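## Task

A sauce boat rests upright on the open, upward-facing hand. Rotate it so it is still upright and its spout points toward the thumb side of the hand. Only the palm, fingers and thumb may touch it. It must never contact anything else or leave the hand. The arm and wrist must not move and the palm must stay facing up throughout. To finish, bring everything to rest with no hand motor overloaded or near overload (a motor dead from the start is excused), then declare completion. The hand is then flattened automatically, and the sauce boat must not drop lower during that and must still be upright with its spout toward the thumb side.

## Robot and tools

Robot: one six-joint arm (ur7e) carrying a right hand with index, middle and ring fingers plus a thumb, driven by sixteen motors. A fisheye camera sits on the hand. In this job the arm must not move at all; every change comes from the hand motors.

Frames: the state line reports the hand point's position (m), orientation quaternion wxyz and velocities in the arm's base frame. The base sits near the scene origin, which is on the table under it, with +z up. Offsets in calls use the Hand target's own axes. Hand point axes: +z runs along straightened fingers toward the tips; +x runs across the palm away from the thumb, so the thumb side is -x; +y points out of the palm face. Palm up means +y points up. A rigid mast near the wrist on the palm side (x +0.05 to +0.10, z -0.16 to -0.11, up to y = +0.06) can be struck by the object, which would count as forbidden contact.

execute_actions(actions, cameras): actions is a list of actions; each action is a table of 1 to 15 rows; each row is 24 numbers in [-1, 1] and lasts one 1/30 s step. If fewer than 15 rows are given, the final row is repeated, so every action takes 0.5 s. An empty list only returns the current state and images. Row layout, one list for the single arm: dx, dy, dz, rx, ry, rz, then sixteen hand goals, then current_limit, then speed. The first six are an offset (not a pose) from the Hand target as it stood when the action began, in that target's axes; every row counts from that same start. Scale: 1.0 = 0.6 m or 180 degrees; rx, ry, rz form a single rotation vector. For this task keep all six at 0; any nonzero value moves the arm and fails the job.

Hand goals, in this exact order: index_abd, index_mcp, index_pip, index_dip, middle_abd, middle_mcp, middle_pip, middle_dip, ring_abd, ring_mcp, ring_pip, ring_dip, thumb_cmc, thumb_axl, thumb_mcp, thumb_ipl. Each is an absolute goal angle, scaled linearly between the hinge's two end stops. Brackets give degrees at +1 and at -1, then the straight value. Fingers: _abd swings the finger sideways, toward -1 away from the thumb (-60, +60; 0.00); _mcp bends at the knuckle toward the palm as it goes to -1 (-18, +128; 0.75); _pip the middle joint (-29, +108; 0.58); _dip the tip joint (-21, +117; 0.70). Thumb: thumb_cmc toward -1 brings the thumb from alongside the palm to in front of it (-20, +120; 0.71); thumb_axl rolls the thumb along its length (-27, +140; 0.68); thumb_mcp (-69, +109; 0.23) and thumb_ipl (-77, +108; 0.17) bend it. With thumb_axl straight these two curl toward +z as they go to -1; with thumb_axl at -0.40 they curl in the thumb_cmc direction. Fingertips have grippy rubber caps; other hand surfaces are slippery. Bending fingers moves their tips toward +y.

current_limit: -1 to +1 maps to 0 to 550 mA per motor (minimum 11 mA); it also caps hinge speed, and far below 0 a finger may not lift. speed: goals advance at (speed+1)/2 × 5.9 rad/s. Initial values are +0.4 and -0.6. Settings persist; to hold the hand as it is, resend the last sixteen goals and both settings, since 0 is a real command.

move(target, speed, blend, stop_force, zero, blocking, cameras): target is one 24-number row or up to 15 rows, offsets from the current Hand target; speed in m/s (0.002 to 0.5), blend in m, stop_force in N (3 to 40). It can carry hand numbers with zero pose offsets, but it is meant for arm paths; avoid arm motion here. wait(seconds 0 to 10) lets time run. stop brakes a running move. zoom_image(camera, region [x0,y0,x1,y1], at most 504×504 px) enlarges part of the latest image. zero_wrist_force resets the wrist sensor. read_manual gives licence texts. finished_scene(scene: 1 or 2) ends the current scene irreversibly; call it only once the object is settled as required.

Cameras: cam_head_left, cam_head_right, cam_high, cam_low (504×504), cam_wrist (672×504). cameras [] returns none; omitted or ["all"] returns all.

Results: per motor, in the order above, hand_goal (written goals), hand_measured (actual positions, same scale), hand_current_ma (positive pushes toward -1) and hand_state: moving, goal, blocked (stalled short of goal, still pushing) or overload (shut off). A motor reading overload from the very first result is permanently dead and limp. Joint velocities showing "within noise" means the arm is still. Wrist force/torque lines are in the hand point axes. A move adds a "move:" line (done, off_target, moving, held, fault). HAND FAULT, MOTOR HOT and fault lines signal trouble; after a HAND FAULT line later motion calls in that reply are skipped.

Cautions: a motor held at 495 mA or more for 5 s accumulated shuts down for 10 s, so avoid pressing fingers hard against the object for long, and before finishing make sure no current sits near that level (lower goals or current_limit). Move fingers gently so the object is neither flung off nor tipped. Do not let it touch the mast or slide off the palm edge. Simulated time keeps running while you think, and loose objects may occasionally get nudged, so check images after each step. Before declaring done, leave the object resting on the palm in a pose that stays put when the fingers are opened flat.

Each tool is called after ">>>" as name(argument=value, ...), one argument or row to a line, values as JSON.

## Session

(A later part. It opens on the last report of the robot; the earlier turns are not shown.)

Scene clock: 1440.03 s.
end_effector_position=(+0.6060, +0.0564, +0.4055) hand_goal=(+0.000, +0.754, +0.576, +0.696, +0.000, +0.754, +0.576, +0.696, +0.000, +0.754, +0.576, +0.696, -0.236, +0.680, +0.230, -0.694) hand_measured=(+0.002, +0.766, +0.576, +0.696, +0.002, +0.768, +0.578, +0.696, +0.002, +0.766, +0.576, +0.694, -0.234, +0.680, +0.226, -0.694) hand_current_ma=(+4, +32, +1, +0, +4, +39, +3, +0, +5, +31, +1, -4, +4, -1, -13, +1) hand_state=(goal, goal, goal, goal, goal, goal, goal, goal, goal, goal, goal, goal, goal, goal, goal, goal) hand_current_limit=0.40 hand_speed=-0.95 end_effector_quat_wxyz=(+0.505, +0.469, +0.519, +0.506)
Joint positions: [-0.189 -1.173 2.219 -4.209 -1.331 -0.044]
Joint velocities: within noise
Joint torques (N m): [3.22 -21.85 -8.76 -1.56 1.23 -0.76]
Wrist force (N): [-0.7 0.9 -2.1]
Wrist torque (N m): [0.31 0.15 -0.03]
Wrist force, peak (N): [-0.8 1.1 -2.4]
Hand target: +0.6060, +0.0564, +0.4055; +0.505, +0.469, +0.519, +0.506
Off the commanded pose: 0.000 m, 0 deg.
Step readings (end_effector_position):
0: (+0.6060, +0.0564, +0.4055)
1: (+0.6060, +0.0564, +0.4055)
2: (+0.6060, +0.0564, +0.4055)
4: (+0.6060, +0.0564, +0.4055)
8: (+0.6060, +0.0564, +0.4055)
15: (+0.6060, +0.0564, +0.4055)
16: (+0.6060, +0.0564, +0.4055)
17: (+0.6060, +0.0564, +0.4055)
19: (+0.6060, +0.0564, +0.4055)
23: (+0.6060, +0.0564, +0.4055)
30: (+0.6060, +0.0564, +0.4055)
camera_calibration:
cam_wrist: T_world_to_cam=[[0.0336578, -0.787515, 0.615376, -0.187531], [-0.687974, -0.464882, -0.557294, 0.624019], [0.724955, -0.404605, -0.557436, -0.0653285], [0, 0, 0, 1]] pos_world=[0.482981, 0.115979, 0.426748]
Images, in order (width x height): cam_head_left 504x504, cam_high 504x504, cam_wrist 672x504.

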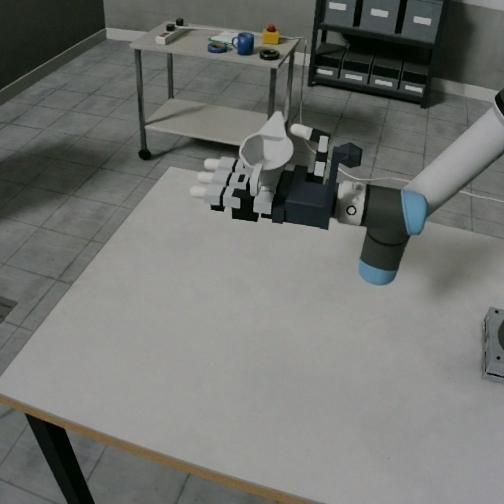

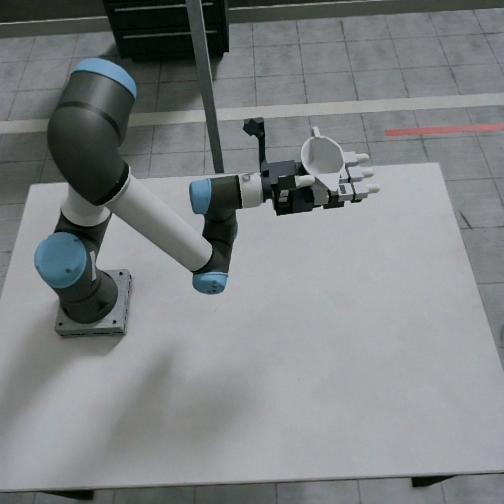

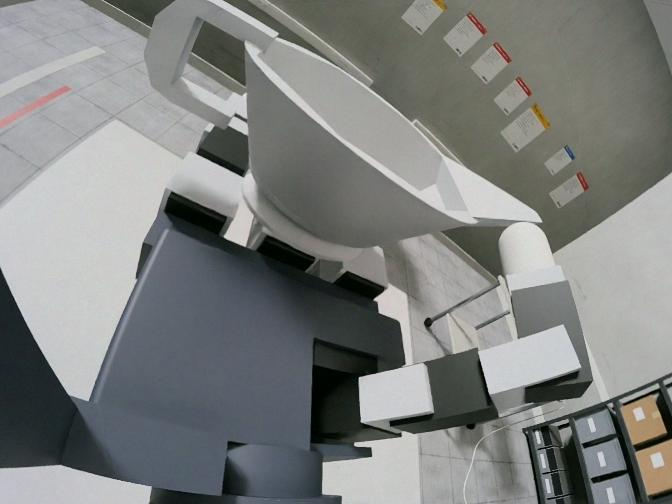

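>>> execute_actions(
  actions=[
    [[0,0,0,0,0,0,0.0,0.754,0.576,0.696,0.0,0.754,0.576,0.696,0.0,0.754,0.576,0.696,-0.236,0.68,0.23,0.17,0.4,-0.92]],
    [[0,0,0,0,0,0,0.0,0.754,0.576,0.696,0.0,0.754,0.576,0.696,0.0,0.754,0.576,0.696,-0.236,0.68,0.23,0.17,0.4,-0.92]],
    [[0,0,0,0,0,0,0.0,0.754,0.576,0.696,0.0,0.754,0.576,0.696,0.0,0.754,0.576,0.696,-0.236,0.68,0.23,0.17,0.4,-0.92]],
    [[0,0,0,0,0,0,0.0,0.754,0.576,0.696,0.0,0.754,0.576,0.696,0.0,0.754,0.576,0.696,-0.236,0.68,0.23,0.17,0.4,-0.92]],
  ],
  cameras=["cam_head_left","cam_wrist"],
)

>>> execute_actions(
  actions=[
    [[0,0,0,0,0,0,0.0,0.754,0.576,0.696,0.0,0.754,0.576,0.696,0.0,0.754,0.576,0.696,0.71,0.68,0.23,0.17,0.4,-0.92]],
    [[0,0,0,0,0,0,0.0,0.754,0.576,0.696,0.0,0.754,0.576,0.696,0.0,0.754,0.576,0.696,0.71,0.68,0.23,0.17,0.4,-0.92]],
    [[0,0,0,0,0,0,0.0,0.754,0.576,0.696,0.0,0.754,0.576,0.696,0.0,0.754,0.576,0.696,0.71,0.68,0.23,0.17,0.4,-0.92]],
  ],
)

>>> wait(
  seconds=3,
)

>>> zoom_image(
  camera="cam_high",
  region=[265, 120, 365, 220],
)

>>> zoom_image(
  camera="cam_head_left",
  region=[215, 105, 325, 215],
)

Scene clock: 1462.23 s.
end_effector_position=(+0.6060, +0.0564, +0.4055) hand_goal=(+0.000, +0.754, +0.576, +0.696, +0.000, +0.754, +0.576, +0.696, +0.000, +0.754, +0.576, +0.696, -0.236, +0.680, +0.230, +0.170) hand_measured=(+0.002, +0.766, +0.576, +0.696, +0.002, +0.768, +0.578, +0.696, +0.002, +0.766, +0.576, +0.694, -0.234, +0.680, +0.228, +0.022) hand_current_ma=(+4, +32, +1, +0, +4, +39, +3, +0, +5, +31, +1, -4, +4, -1, -6, -13) hand_state=(goal, goal, goal, goal, goal, goal, goal, goal, goal, goal, goal, goal, goal, goal, goal, moving) hand_current_limit=0.40 hand_speed=-0.92 end_effector_quat_wxyz=(+0.505, +0.469, +0.519, +0.506)
Joint positions: [-0.189 -1.173 2.219 -4.209 -1.331 -0.044]
Joint velocities: within noise
Joint torques (N m): [2.83 -22.54 -7.78 -1.76 1.46 -0.56]
Wrist force (N): [-0.7 0.8 -2.1]
Wrist torque (N m): [0.30 0.15 -0.03]
Wrist force, peak (N): [-1.3 1.1 -2.3]
Hand target: +0.6060, +0.0564, +0.4055; +0.505, +0.469, +0.519, +0.506
Off the commanded pose: 0.000 m, 0 deg.
not at rest: the robot was still moving 3 seconds after this call's last action.
Step readings (end_effector_position):
0: (+0.6060, +0.0564, +0.4055)
1: (+0.6060, +0.0564, +0.4055)
2: (+0.6060, +0.0564, +0.4055)
4: (+0.6060, +0.0564, +0.4055)
8: (+0.6060, +0.0564, +0.4055)
15: (+0.6060, +0.0564, +0.4055)
16: (+0.6060, +0.0564, +0.4055)
17: (+0.6060, +0.0564, +0.4055)
19: (+0.6060, +0.0564, +0.4055)
23: (+0.6060, +0.0564, +0.4055)
30: (+0.6060, +0.0564, +0.4055)
31: (+0.6060, +0.0564, +0.4055)
32: (+0.6060, +0.0564, +0.4055)
34: (+0.6060, +0.0564, +0.4055)
38: (+0.6060, +0.0564, +0.4055)
45: (+0.6060, +0.0564, +0.4055)
46: (+0.6060, +0.0564, +0.4055)
47: (+0.6060, +0.0564, +0.4055)
49: (+0.6060, +0.0564, +0.4055)
53: (+0.6060, +0.0564, +0.4055)
60: (+0.6060, +0.0564, +0.4055)
camera_calibration:
cam_wrist: T_world_to_cam=[[0.0336578, -0.787515, 0.615376, -0.187531], [-0.687974, -0.464882, -0.557294, 0.624019], [0.724954, -0.404605, -0.557437, -0.0653284], [0, 0, 0, 1]] pos_world=[0.482981, 0.115979, 0.426748]
Images, in order (width x height): cam_head_left 504x504, cam_wrist 672x504.

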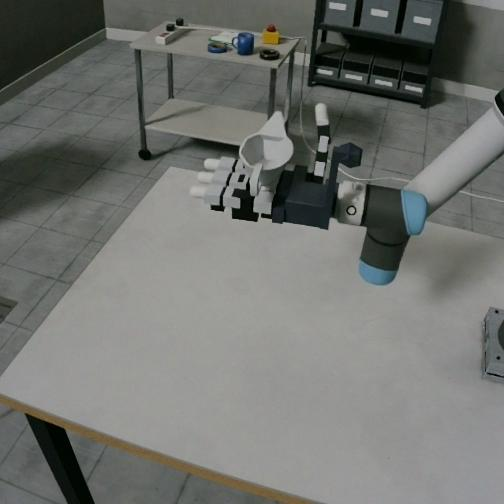

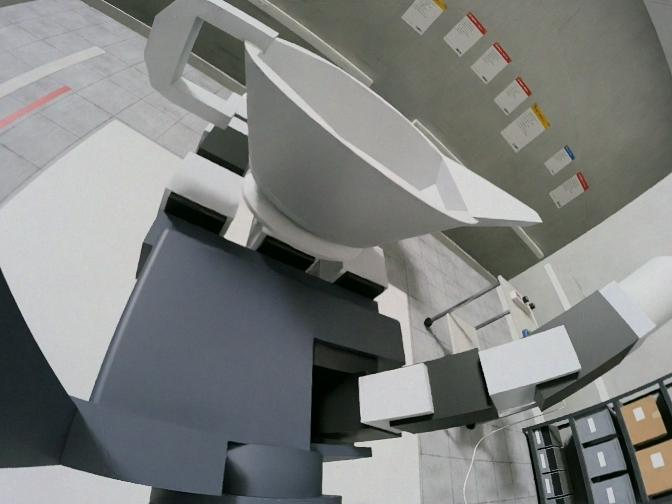

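Scene clock: 1466.73 s.
end_effector_position=(+0.6060, +0.0564, +0.4055) hand_goal=(+0.000, +0.754, +0.576, +0.696, +0.000, +0.754, +0.576, +0.696, +0.000, +0.754, +0.576, +0.696, +0.710, +0.680, +0.230, +0.170) hand_measured=(+0.002, +0.766, +0.576, +0.696, +0.002, +0.768, +0.578, +0.696, +0.002, +0.766, +0.576, +0.694, +0.626, +0.680, +0.228, +0.168) hand_current_ma=(+4, +32, +1, +0, +4, +39, +3, +0, +5, +31, +1, -4, +19, -1, -4, -5) hand_state=(goal, goal, goal, goal, goal, goal, goal, goal, goal, goal, goal, goal, moving, goal, goal, goal) hand_current_limit=0.40 hand_speed=-0.92 end_effector_quat_wxyz=(+0.505, +0.469, +0.519, +0.506)
Joint positions: [-0.189 -1.173 2.219 -4.209 -1.331 -0.044]
Joint velocities: within noise
Joint torques (N m): [3 -22.01 -7.89 -1.58 1.33 -0.55]
Wrist force (N): [-0.6 0.9 -2.1]
Wrist torque (N m): [0.32 0.14 0.03]
Wrist force, peak (N): [-0.8 1.2 -2.4]
Hand target: +0.6060, +0.0564, +0.4055; +0.505, +0.469, +0.519, +0.506
Off the commanded pose: 0.000 m, 0 deg.
not at rest: the robot was still moving 3 seconds after this call's last action.
Step readings (end_effector_position):
0: (+0.6060, +0.0564, +0.4055)
1: (+0.6060, +0.0564, +0.4055)
2: (+0.6060, +0.0564, +0.4055)
4: (+0.6060, +0.0564, +0.4055)
8: (+0.6060, +0.0564, +0.4055)
15: (+0.6060, +0.0564, +0.4055)
16: (+0.6060, +0.0564, +0.4055)
17: (+0.6060, +0.0564, +0.4055)
19: (+0.6060, +0.0564, +0.4055)
23: (+0.6060, +0.0564, +0.4055)
30: (+0.6060, +0.0564, +0.4055)
31: (+0.6060, +0.0564, +0.4055)
32: (+0.6060, +0.0564, +0.4055)
34: (+0.6060, +0.0564, +0.4055)
38: (+0.6060, +0.0564, +0.4055)
45: (+0.6060, +0.0564, +0.4055)
camera_calibration:
cam_wrist: T_world_to_cam=[[0.0336576, -0.787515, 0.615376, -0.187531], [-0.687974, -0.464882, -0.557294, 0.62402], [0.724954, -0.404606, -0.557436, -0.0653285], [0, 0, 0, 1]] pos_world=[0.482981, 0.115979, 0.426748]

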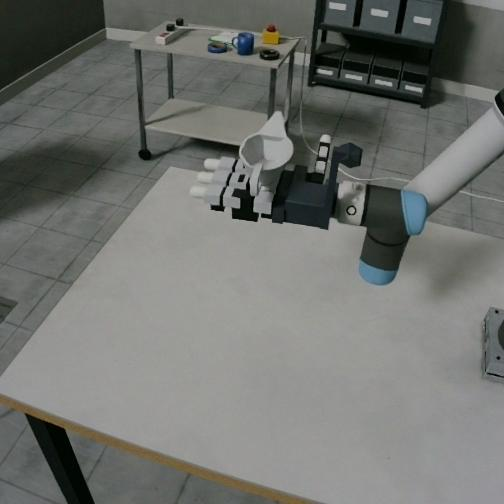

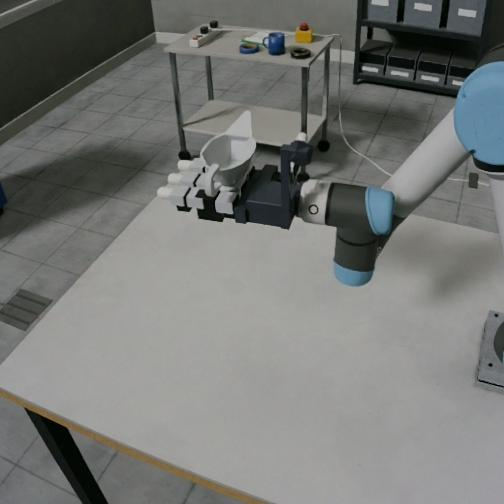

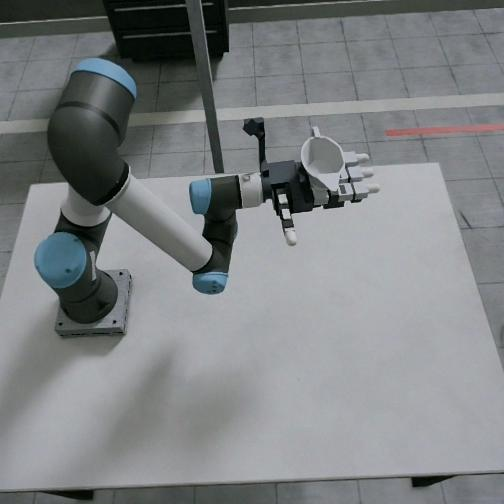

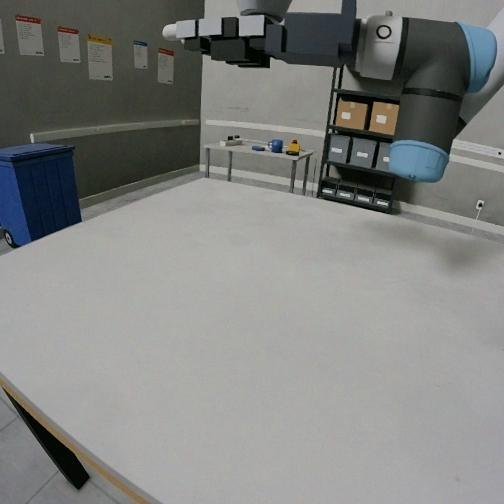

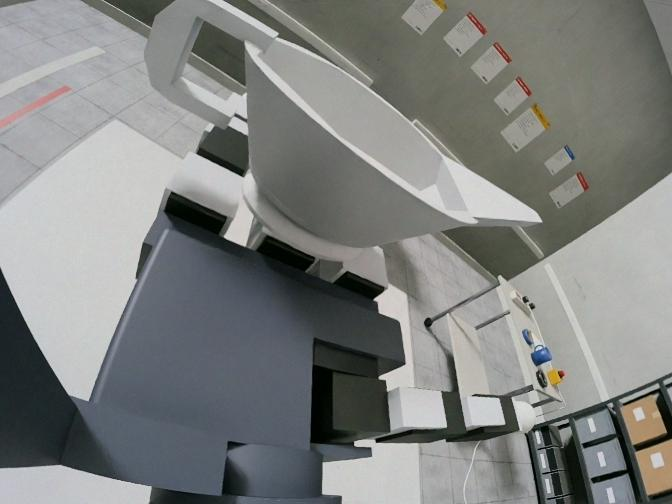

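Scene clock: 1469.73 s.
end_effector_position=(+0.6060, +0.0564, +0.4055) hand_goal=(+0.000, +0.754, +0.576, +0.696, +0.000, +0.754, +0.576, +0.696, +0.000, +0.754, +0.576, +0.696, +0.710, +0.680, +0.230, +0.170) hand_measured=(+0.002, +0.766, +0.576, +0.696, +0.002, +0.768, +0.578, +0.696, +0.002, +0.766, +0.576, +0.694, +0.720, +0.680, +0.228, +0.168) hand_current_ma=(+4, +32, +1, +0, +4, +39, +3, +0, +5, +31, +1, -4, +23, -1, -4, -5) hand_state=(goal, goal, goal, goal, goal, goal, goal, goal, goal, goal, goal, goal, goal, goal, goal, goal) hand_current_limit=0.40 hand_speed=-0.92 end_effector_quat_wxyz=(+0.505, +0.469, +0.519, +0.506)
Joint positions: [-0.189 -1.173 2.219 -4.209 -1.331 -0.044]
Joint velocities: within noise
Joint torques (N m): [4.27 -22.64 -6.92 -1.68 1.41 -0.4]
Wrist force (N): [-0.7 0.9 -2.1]
Wrist torque (N m): [0.31 0.15 0.01]
Wrist force, peak (N): [-0.9 1.0 -2.4]
Hand target: +0.6060, +0.0564, +0.4055; +0.505, +0.469, +0.519, +0.506
Off the commanded pose: 0.000 m, 0 deg.
wait: 3.00 s; at rest by 0.60 s
camera_calibration:
cam_wrist: T_world_to_cam=[[0.0336578, -0.787515, 0.615376, -0.187531], [-0.687974, -0.464882, -0.557294, 0.624019], [0.724954, -0.404605, -0.557437, -0.0653285], [0, 0, 0, 1]] pos_world=[0.482981, 0.115979, 0.426748]

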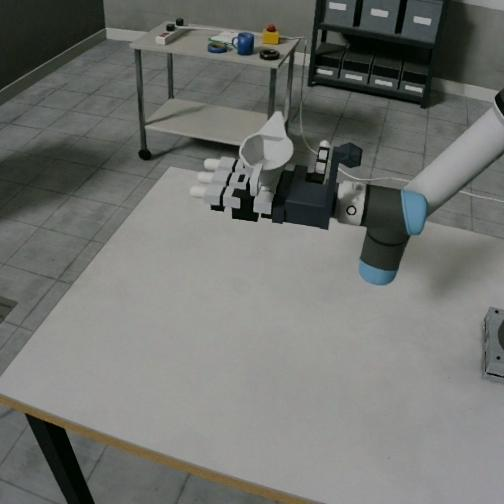

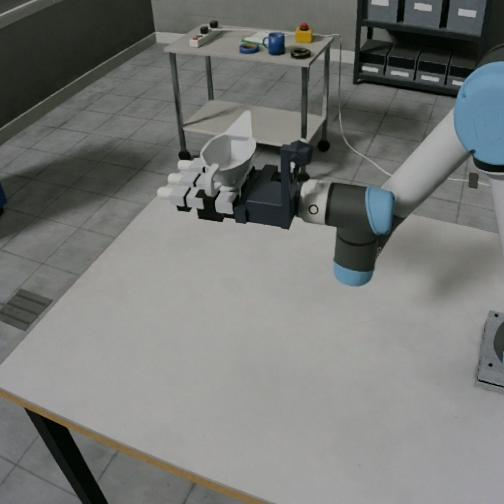

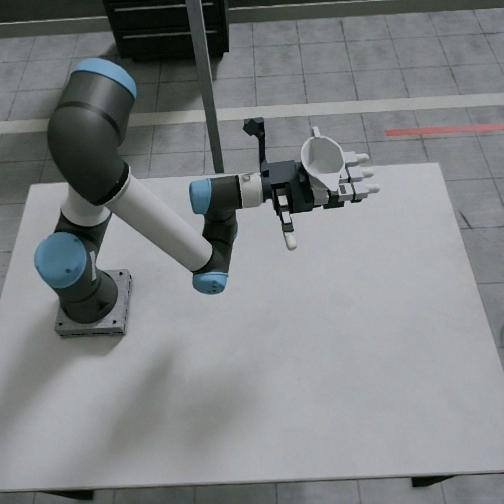

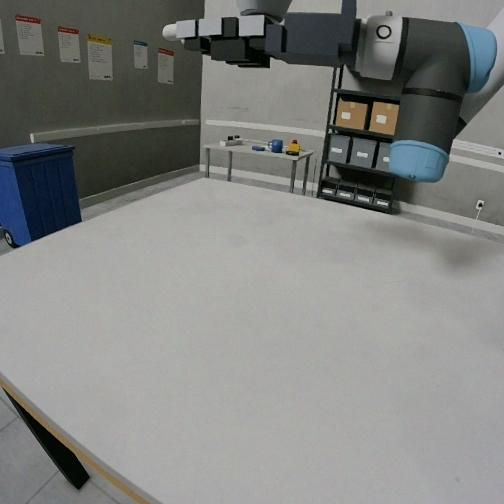

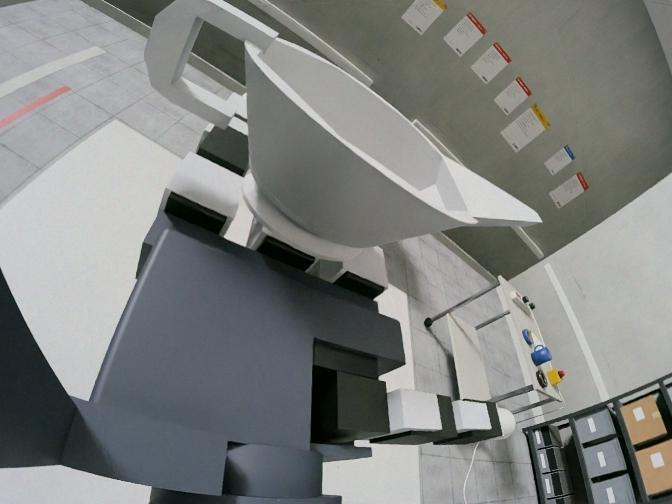

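Scaled by 5.040 from the camera's 504x504 image, which has a finer 720x720 frame.

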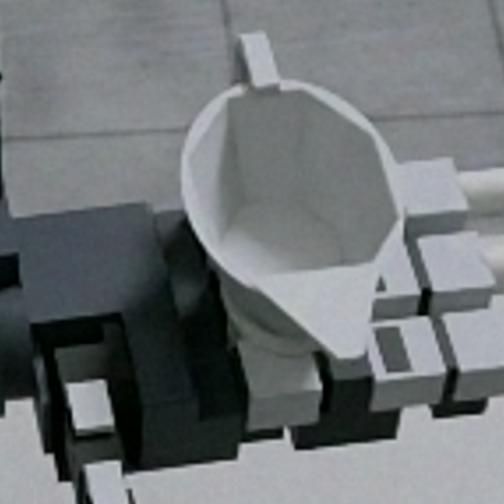

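Scaled by 4.582 from the camera's 504x504 image, which has a finer 720x720 frame.

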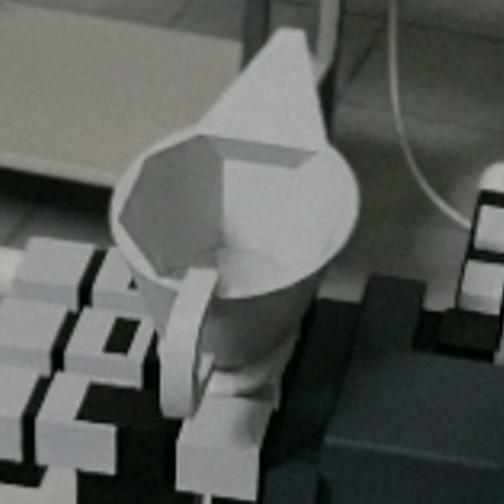

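>>> finished_scene(
  scene=2,
)

The scene is finished: the task was done.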